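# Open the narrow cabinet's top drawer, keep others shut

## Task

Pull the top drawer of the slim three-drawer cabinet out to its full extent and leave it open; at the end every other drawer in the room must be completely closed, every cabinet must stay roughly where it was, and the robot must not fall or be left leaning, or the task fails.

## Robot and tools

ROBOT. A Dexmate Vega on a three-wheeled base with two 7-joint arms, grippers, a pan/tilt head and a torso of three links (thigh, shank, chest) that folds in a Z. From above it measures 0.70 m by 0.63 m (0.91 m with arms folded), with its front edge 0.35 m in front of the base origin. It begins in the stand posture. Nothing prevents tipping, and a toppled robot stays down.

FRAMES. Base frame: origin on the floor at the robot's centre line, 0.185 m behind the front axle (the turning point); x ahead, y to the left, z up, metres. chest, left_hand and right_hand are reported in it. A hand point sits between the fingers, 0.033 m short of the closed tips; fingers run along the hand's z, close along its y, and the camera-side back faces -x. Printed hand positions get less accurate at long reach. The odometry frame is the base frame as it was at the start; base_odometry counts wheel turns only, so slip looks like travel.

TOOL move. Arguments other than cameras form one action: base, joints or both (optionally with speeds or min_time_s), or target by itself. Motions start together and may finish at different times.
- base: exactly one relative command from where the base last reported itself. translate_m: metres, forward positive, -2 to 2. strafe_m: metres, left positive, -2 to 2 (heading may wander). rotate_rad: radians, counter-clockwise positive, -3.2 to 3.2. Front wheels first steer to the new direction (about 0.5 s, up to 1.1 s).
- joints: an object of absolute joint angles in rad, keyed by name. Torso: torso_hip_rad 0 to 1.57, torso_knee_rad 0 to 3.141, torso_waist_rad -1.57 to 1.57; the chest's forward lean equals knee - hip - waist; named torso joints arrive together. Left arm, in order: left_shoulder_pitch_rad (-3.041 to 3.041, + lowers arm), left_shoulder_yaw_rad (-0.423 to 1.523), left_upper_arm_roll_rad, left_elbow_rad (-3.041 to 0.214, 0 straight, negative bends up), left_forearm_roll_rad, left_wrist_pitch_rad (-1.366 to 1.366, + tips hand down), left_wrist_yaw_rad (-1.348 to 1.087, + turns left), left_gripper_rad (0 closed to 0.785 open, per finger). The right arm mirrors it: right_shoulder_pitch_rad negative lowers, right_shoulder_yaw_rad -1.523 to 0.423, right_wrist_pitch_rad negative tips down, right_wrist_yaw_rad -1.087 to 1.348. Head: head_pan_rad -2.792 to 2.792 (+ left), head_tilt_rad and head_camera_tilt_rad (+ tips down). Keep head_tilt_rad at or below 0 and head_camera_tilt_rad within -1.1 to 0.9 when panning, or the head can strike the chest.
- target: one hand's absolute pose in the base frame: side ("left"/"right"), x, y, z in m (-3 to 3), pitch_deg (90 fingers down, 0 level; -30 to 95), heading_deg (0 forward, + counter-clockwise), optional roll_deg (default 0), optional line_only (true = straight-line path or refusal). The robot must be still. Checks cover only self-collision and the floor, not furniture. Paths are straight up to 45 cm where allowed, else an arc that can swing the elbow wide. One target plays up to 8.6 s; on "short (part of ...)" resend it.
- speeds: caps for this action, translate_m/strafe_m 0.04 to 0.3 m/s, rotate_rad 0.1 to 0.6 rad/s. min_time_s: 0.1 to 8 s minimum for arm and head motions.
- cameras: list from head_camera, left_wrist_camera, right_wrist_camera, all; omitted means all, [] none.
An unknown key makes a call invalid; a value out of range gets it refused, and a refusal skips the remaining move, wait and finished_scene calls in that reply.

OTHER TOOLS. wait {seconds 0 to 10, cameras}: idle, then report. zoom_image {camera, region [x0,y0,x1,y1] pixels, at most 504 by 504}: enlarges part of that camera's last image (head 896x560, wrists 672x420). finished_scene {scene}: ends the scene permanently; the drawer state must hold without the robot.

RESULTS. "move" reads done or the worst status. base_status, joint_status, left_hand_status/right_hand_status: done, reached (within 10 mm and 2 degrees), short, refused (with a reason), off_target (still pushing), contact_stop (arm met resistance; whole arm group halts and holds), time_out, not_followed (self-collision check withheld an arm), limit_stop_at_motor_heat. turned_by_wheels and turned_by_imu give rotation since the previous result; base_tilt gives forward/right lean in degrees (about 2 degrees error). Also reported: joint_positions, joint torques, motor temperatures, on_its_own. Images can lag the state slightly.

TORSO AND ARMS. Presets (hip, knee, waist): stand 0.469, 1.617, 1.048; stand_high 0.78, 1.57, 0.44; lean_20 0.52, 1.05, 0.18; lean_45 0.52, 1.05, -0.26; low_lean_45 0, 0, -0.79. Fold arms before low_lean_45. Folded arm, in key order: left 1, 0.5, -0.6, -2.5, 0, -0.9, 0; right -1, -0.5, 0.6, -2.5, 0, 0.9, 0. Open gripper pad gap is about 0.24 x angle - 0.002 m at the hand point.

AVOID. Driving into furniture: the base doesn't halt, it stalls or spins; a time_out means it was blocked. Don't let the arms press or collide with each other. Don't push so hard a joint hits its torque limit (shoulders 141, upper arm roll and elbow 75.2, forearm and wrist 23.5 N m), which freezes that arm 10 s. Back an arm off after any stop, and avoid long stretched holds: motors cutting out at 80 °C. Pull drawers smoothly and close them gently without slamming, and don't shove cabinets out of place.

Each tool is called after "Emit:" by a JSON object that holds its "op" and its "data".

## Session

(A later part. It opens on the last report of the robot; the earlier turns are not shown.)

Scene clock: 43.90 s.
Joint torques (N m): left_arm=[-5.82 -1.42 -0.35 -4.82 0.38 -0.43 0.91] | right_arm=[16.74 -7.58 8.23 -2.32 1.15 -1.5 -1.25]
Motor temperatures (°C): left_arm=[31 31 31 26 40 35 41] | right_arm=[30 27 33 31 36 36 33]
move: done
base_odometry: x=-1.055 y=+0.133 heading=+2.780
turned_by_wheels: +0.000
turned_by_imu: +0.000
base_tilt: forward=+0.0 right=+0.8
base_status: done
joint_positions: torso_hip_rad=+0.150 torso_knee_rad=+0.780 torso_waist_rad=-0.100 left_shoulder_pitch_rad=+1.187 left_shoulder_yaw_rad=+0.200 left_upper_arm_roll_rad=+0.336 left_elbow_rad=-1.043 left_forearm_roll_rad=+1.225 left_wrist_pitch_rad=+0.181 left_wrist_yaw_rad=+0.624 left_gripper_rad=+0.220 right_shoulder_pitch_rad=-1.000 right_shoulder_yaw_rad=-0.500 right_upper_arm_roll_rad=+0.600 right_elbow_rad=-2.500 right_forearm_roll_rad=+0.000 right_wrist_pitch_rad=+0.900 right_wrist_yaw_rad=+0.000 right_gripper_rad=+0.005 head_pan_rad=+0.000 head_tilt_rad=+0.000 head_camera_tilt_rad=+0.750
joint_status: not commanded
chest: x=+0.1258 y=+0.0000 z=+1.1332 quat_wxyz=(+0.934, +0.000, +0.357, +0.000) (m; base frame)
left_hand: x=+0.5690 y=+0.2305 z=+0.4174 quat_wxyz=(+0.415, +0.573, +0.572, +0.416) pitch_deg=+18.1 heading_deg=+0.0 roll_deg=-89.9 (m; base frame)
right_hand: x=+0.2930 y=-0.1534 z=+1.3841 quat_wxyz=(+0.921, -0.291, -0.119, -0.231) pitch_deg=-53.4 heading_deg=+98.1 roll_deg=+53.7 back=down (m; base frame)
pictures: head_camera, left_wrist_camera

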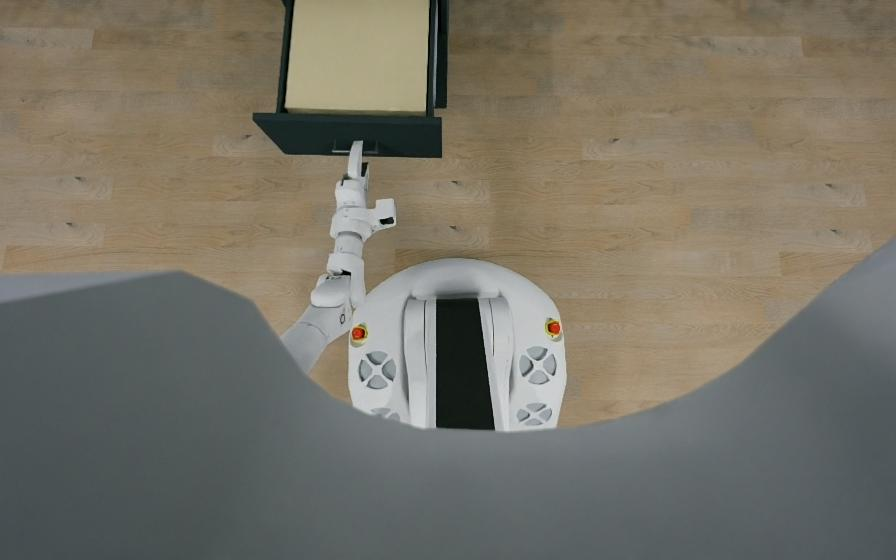

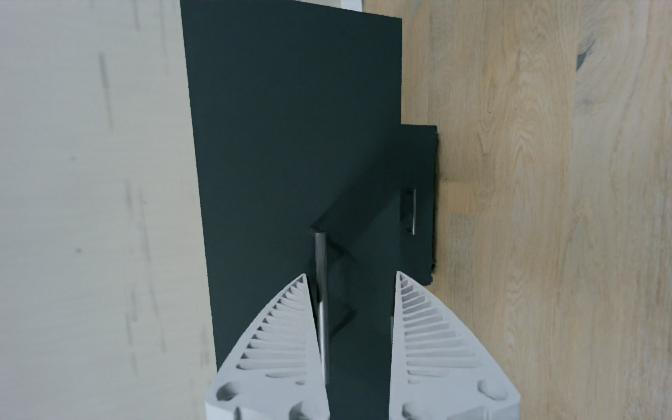

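Emit:
{"op": "move", "data": {"base": {"translate_m":0.01}, "speeds": {"translate_m":0.05}, "joints": {"left_gripper_rad":0.0}, "cameras": ["head_camera","left_wrist_camera"]}}

Emit:
{"op": "move", "data": {"base": {"translate_m":-0.03}, "speeds": {"translate_m":0.04}, "cameras": ["head_camera","left_wrist_camera"]}}

Scene clock: 44.87 s.
Joint torques (N m): left_arm=[1.6 -1.4 -0.2 2.76 -1.07 0.01 -3.93] | right_arm=[18.29 -7.28 7.59 -1.92 1.06 -1.02 -0.97]
Motor temperatures (°C): left_arm=[31 31 31 26 40 35 42] | right_arm=[30 27 33 31 36 36 33]
move: done
base_odometry: x=-1.064 y=+0.136 heading=+2.780
turned_by_wheels: +0.000
turned_by_imu: +0.000
base_tilt: forward=+0.1 right=+0.8
base_status: done
joint_positions: torso_hip_rad=+0.150 torso_knee_rad=+0.780 torso_waist_rad=-0.100 left_shoulder_pitch_rad=+1.187 left_shoulder_yaw_rad=+0.200 left_upper_arm_roll_rad=+0.336 left_elbow_rad=-1.044 left_forearm_roll_rad=+1.225 left_wrist_pitch_rad=+0.181 left_wrist_yaw_rad=+0.626 left_gripper_rad=+0.000 right_shoulder_pitch_rad=-1.000 right_shoulder_yaw_rad=-0.500 right_upper_arm_roll_rad=+0.600 right_elbow_rad=-2.500 right_forearm_roll_rad=+0.000 right_wrist_pitch_rad=+0.900 right_wrist_yaw_rad=+0.000 right_gripper_rad=+0.005 head_pan_rad=+0.000 head_tilt_rad=+0.000 head_camera_tilt_rad=+0.750
joint_status: all done
chest: x=+0.1255 y=+0.0000 z=+1.1333 quat_wxyz=(+0.934, +0.000, +0.357, +0.000) (m; base frame)
left_hand: x=+0.5697 y=+0.2303 z=+0.4189 quat_wxyz=(+0.416, +0.572, +0.571, +0.416) pitch_deg=+17.9 heading_deg=+0.0 roll_deg=-89.9 (m; base frame)
right_hand: x=+0.2926 y=-0.1534 z=+1.3843 quat_wxyz=(+0.921, -0.291, -0.119, -0.231) pitch_deg=-53.4 heading_deg=+98.2 roll_deg=+53.7 back=down (m; base frame)
pictures: head_camera, left_wrist_camera

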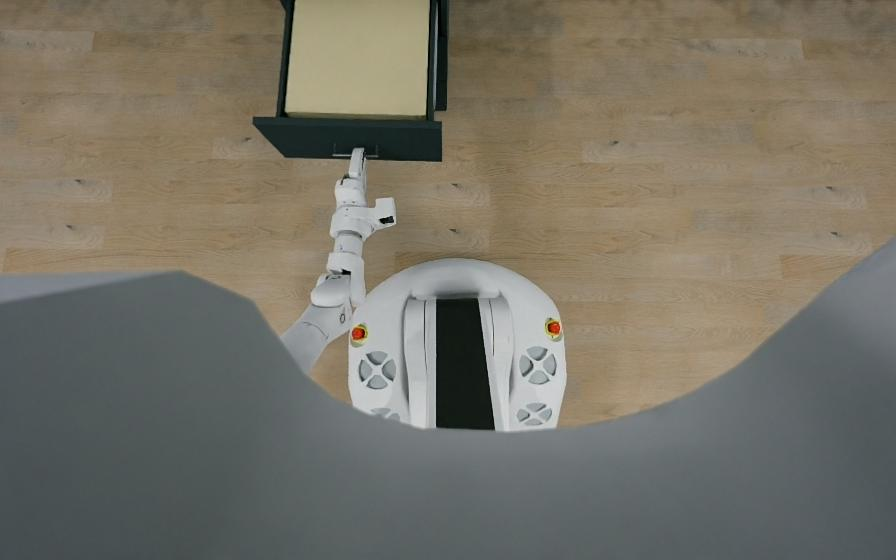

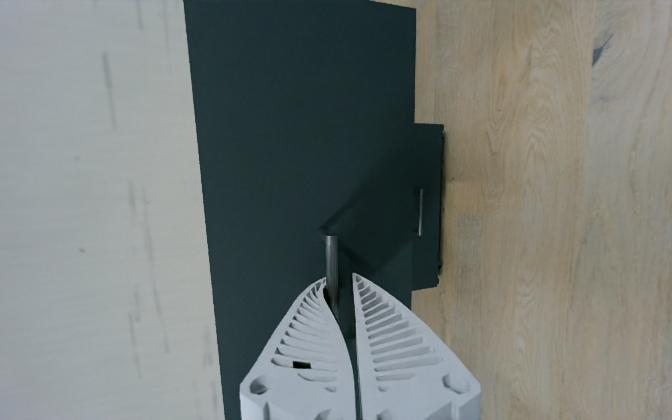

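Scene clock: 46.40 s.
Joint torques (N m): left_arm=[18.44 -3 0.82 8.27 -1.34 0.23 -4.69] | right_arm=[18.3 -7.55 7.7 -1.91 0.96 -1.77 -1.17]
Motor temperatures (°C): left_arm=[31 31 31 26 40 35 42] | right_arm=[30 27 33 31 36 36 33]
move: done
base_odometry: x=-1.036 y=+0.126 heading=+2.780
turned_by_wheels: -0.001
turned_by_imu: -0.001
base_tilt: forward=+0.1 right=+0.7
base_status: done
joint_positions: torso_hip_rad=+0.150 torso_knee_rad=+0.780 torso_waist_rad=-0.100 left_shoulder_pitch_rad=+1.186 left_shoulder_yaw_rad=+0.200 left_upper_arm_roll_rad=+0.336 left_elbow_rad=-1.044 left_forearm_roll_rad=+1.225 left_wrist_pitch_rad=+0.181 left_wrist_yaw_rad=+0.626 left_gripper_rad=+0.000 right_shoulder_pitch_rad=-1.000 right_shoulder_yaw_rad=-0.500 right_upper_arm_roll_rad=+0.600 right_elbow_rad=-2.500 right_forearm_roll_rad=+0.000 right_wrist_pitch_rad=+0.900 right_wrist_yaw_rad=+0.000 right_gripper_rad=+0.005 head_pan_rad=+0.000 head_tilt_rad=+0.000 head_camera_tilt_rad=+0.750
joint_status: not commanded
chest: x=+0.1254 y=+0.0000 z=+1.1334 quat_wxyz=(+0.934, +0.000, +0.357, +0.000) (m; base frame)
left_hand: x=+0.5704 y=+0.2303 z=+0.4196 quat_wxyz=(+0.416, +0.572, +0.571, +0.417) pitch_deg=+17.8 heading_deg=+0.0 roll_deg=-89.9 (m; base frame)
right_hand: x=+0.2925 y=-0.1534 z=+1.3844 quat_wxyz=(+0.921, -0.291, -0.119, -0.231) pitch_deg=-53.4 heading_deg=+98.2 roll_deg=+53.7 back=down (m; base frame)
pictures: head_camera, left_wrist_camera

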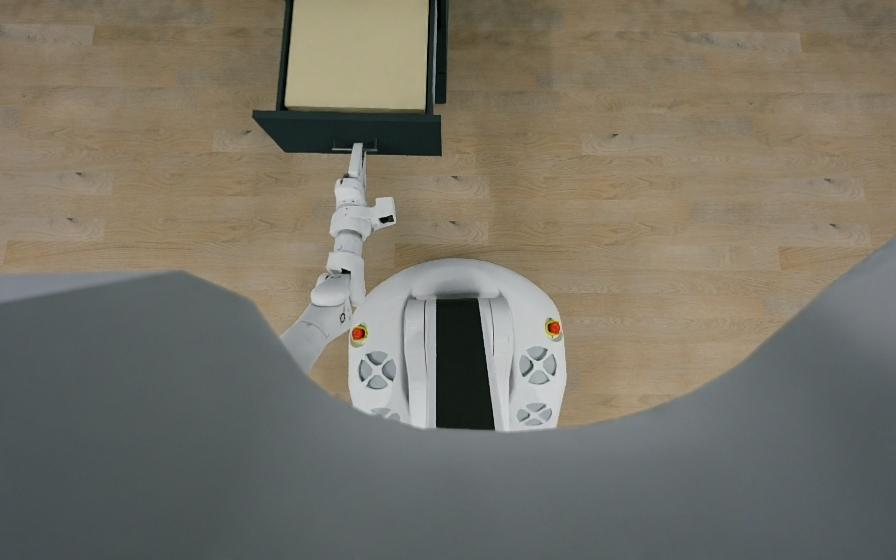

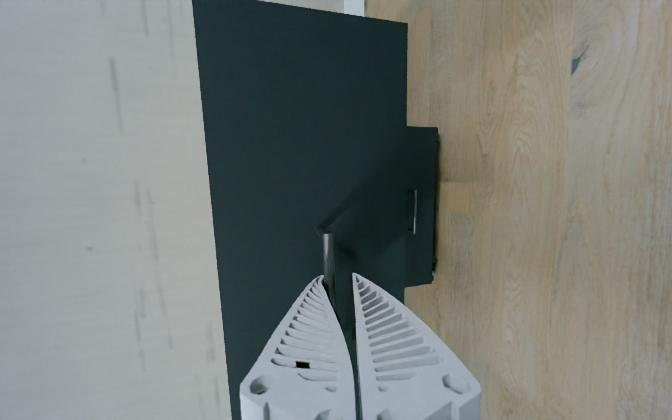

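Emit:
{"op": "move", "data": {"base": {"translate_m": 0.02}, "speeds": {"translate_m": 0.05}, "cameras": []}}

Emit:
{"op": "move", "data": {"joints": {"left_gripper_rad": 0.25}, "cameras": []}}

Emit:
{"op": "move", "data": {"base": {"translate_m": -0.12}, "speeds": {"translate_m": 0.06}, "cameras": ["head_camera"]}}

Scene clock: 48.37 s.
Joint torques (N m): left_arm=[8.64 -0.38 1.52 4.45 -1.18 0.32 -4.3] | right_arm=[17.58 -7.74 7.26 -2.21 1.04 -1.94 -1.12]
Motor temperatures (°C): left_arm=[31 31 31 26 40 35 42] | right_arm=[30 27 33 31 36 36 33]
move: done
base_odometry: x=-1.055 y=+0.133 heading=+2.780
turned_by_wheels: +0.000
turned_by_imu: +0.000
base_tilt: forward=+0.1 right=+0.8
base_status: done
joint_positions: torso_hip_rad=+0.150 torso_knee_rad=+0.780 torso_waist_rad=-0.100 left_shoulder_pitch_rad=+1.187 left_shoulder_yaw_rad=+0.200 left_upper_arm_roll_rad=+0.336 left_elbow_rad=-1.044 left_forearm_roll_rad=+1.225 left_wrist_pitch_rad=+0.181 left_wrist_yaw_rad=+0.626 left_gripper_rad=+0.000 right_shoulder_pitch_rad=-1.000 right_shoulder_yaw_rad=-0.500 right_upper_arm_roll_rad=+0.600 right_elbow_rad=-2.500 right_forearm_roll_rad=+0.000 right_wrist_pitch_rad=+0.900 right_wrist_yaw_rad=+0.000 right_gripper_rad=+0.005 head_pan_rad=+0.000 head_tilt_rad=+0.000 head_camera_tilt_rad=+0.750
joint_status: not commanded
chest: x=+0.1255 y=+0.0000 z=+1.1334 quat_wxyz=(+0.934, +0.000, +0.357, +0.000) (m; base frame)
left_hand: x=+0.5700 y=+0.2303 z=+0.4192 quat_wxyz=(+0.416, +0.572, +0.571, +0.417) pitch_deg=+17.9 heading_deg=+0.0 roll_deg=-89.9 (m; base frame)
right_hand: x=+0.2925 y=-0.1534 z=+1.3843 quat_wxyz=(+0.921, -0.291, -0.119, -0.231) pitch_deg=-53.4 heading_deg=+98.2 roll_deg=+53.7 back=down (m; base frame)
pictures: none
No camera images: "cameras" was empty.

Scene clock: 49.13 s.
Joint torques (N m): left_arm=[-3.94 -1.23 -0.12 -5.58 0.28 0.1 1.22] | right_arm=[18.73 -7.9 7.46 -2.37 1.11 -1.49 -1.01]
Motor temperatures (°C): left_arm=[31 31 31 26 40 35 42] | right_arm=[30 27 33 31 36 36 33]
move: done
base_odometry: x=-1.055 y=+0.133 heading=+2.780
turned_by_wheels: +0.000
turned_by_imu: +0.000
base_tilt: forward=+0.0 right=+0.7
base_status: not commanded
joint_positions: torso_hip_rad=+0.150 torso_knee_rad=+0.780 torso_waist_rad=-0.100 left_shoulder_pitch_rad=+1.187 left_shoulder_yaw_rad=+0.200 left_upper_arm_roll_rad=+0.336 left_elbow_rad=-1.043 left_forearm_roll_rad=+1.225 left_wrist_pitch_rad=+0.181 left_wrist_yaw_rad=+0.624 left_gripper_rad=+0.250 right_shoulder_pitch_rad=-1.000 right_shoulder_yaw_rad=-0.500 right_upper_arm_roll_rad=+0.600 right_elbow_rad=-2.500 right_forearm_roll_rad=+0.000 right_wrist_pitch_rad=+0.900 right_wrist_yaw_rad=+0.000 right_gripper_rad=+0.005 head_pan_rad=+0.000 head_tilt_rad=+0.000 head_camera_tilt_rad=+0.750
joint_status: all done
chest: x=+0.1257 y=+0.0000 z=+1.1333 quat_wxyz=(+0.934, +0.000, +0.357, +0.000) (m; base frame)
left_hand: x=+0.5690 y=+0.2305 z=+0.4175 quat_wxyz=(+0.415, +0.573, +0.572, +0.416) pitch_deg=+18.1 heading_deg=+0.0 roll_deg=-89.9 (m; base frame)
right_hand: x=+0.2929 y=-0.1534 z=+1.3842 quat_wxyz=(+0.921, -0.291, -0.119, -0.231) pitch_deg=-53.4 heading_deg=+98.1 roll_deg=+53.7 back=down (m; base frame)
pictures: none
No camera images: "cameras" was empty.

Scene clock: 51.73 s.
Joint torques (N m): left_arm=[-3.84 -2.31 0.03 -5.18 0.43 -0.53 1.12] | right_arm=[18.75 -7.94 7.52 -2.1 0.86 -1.34 -1.07]
Motor temperatures (°C): left_arm=[31 31 31 26 40 35 42] | right_arm=[30 27 33 31 36 36 33]
move: done
base_odometry: x=-0.943 y=+0.090 heading=+2.779
turned_by_wheels: -0.001
turned_by_imu: -0.001
base_tilt: forward=+0.0 right=+0.8
base_status: done
joint_positions: torso_hip_rad=+0.150 torso_knee_rad=+0.780 torso_waist_rad=-0.100 left_shoulder_pitch_rad=+1.187 left_shoulder_yaw_rad=+0.200 left_upper_arm_roll_rad=+0.336 left_elbow_rad=-1.043 left_forearm_roll_rad=+1.225 left_wrist_pitch_rad=+0.181 left_wrist_yaw_rad=+0.624 left_gripper_rad=+0.250 right_shoulder_pitch_rad=-1.000 right_shoulder_yaw_rad=-0.500 right_upper_arm_roll_rad=+0.600 right_elbow_rad=-2.500 right_forearm_roll_rad=+0.000 right_wrist_pitch_rad=+0.900 right_wrist_yaw_rad=+0.000 right_gripper_rad=+0.005 head_pan_rad=+0.000 head_tilt_rad=+0.000 head_camera_tilt_rad=+0.750
joint_status: not commanded
chest: x=+0.1257 y=+0.0000 z=+1.1332 quat_wxyz=(+0.934, +0.000, +0.357, +0.000) (m; base frame)
left_hand: x=+0.5690 y=+0.2305 z=+0.4175 quat_wxyz=(+0.415, +0.573, +0.572, +0.416) pitch_deg=+18.1 heading_deg=+0.0 roll_deg=-89.9 (m; base frame)
right_hand: x=+0.2929 y=-0.1534 z=+1.3841 quat_wxyz=(+0.921, -0.291, -0.119, -0.231) pitch_deg=-53.4 heading_deg=+98.1 roll_deg=+53.7 back=down (m; base frame)
pictures: head_camera

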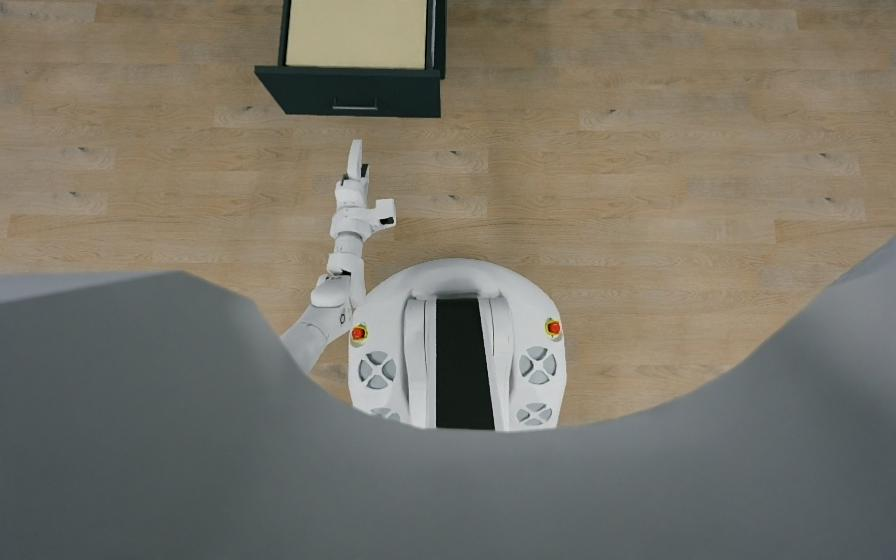

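Emit:
{"op": "finished_scene", "data": {"scene": 2}}

The scene is finished: the task was done.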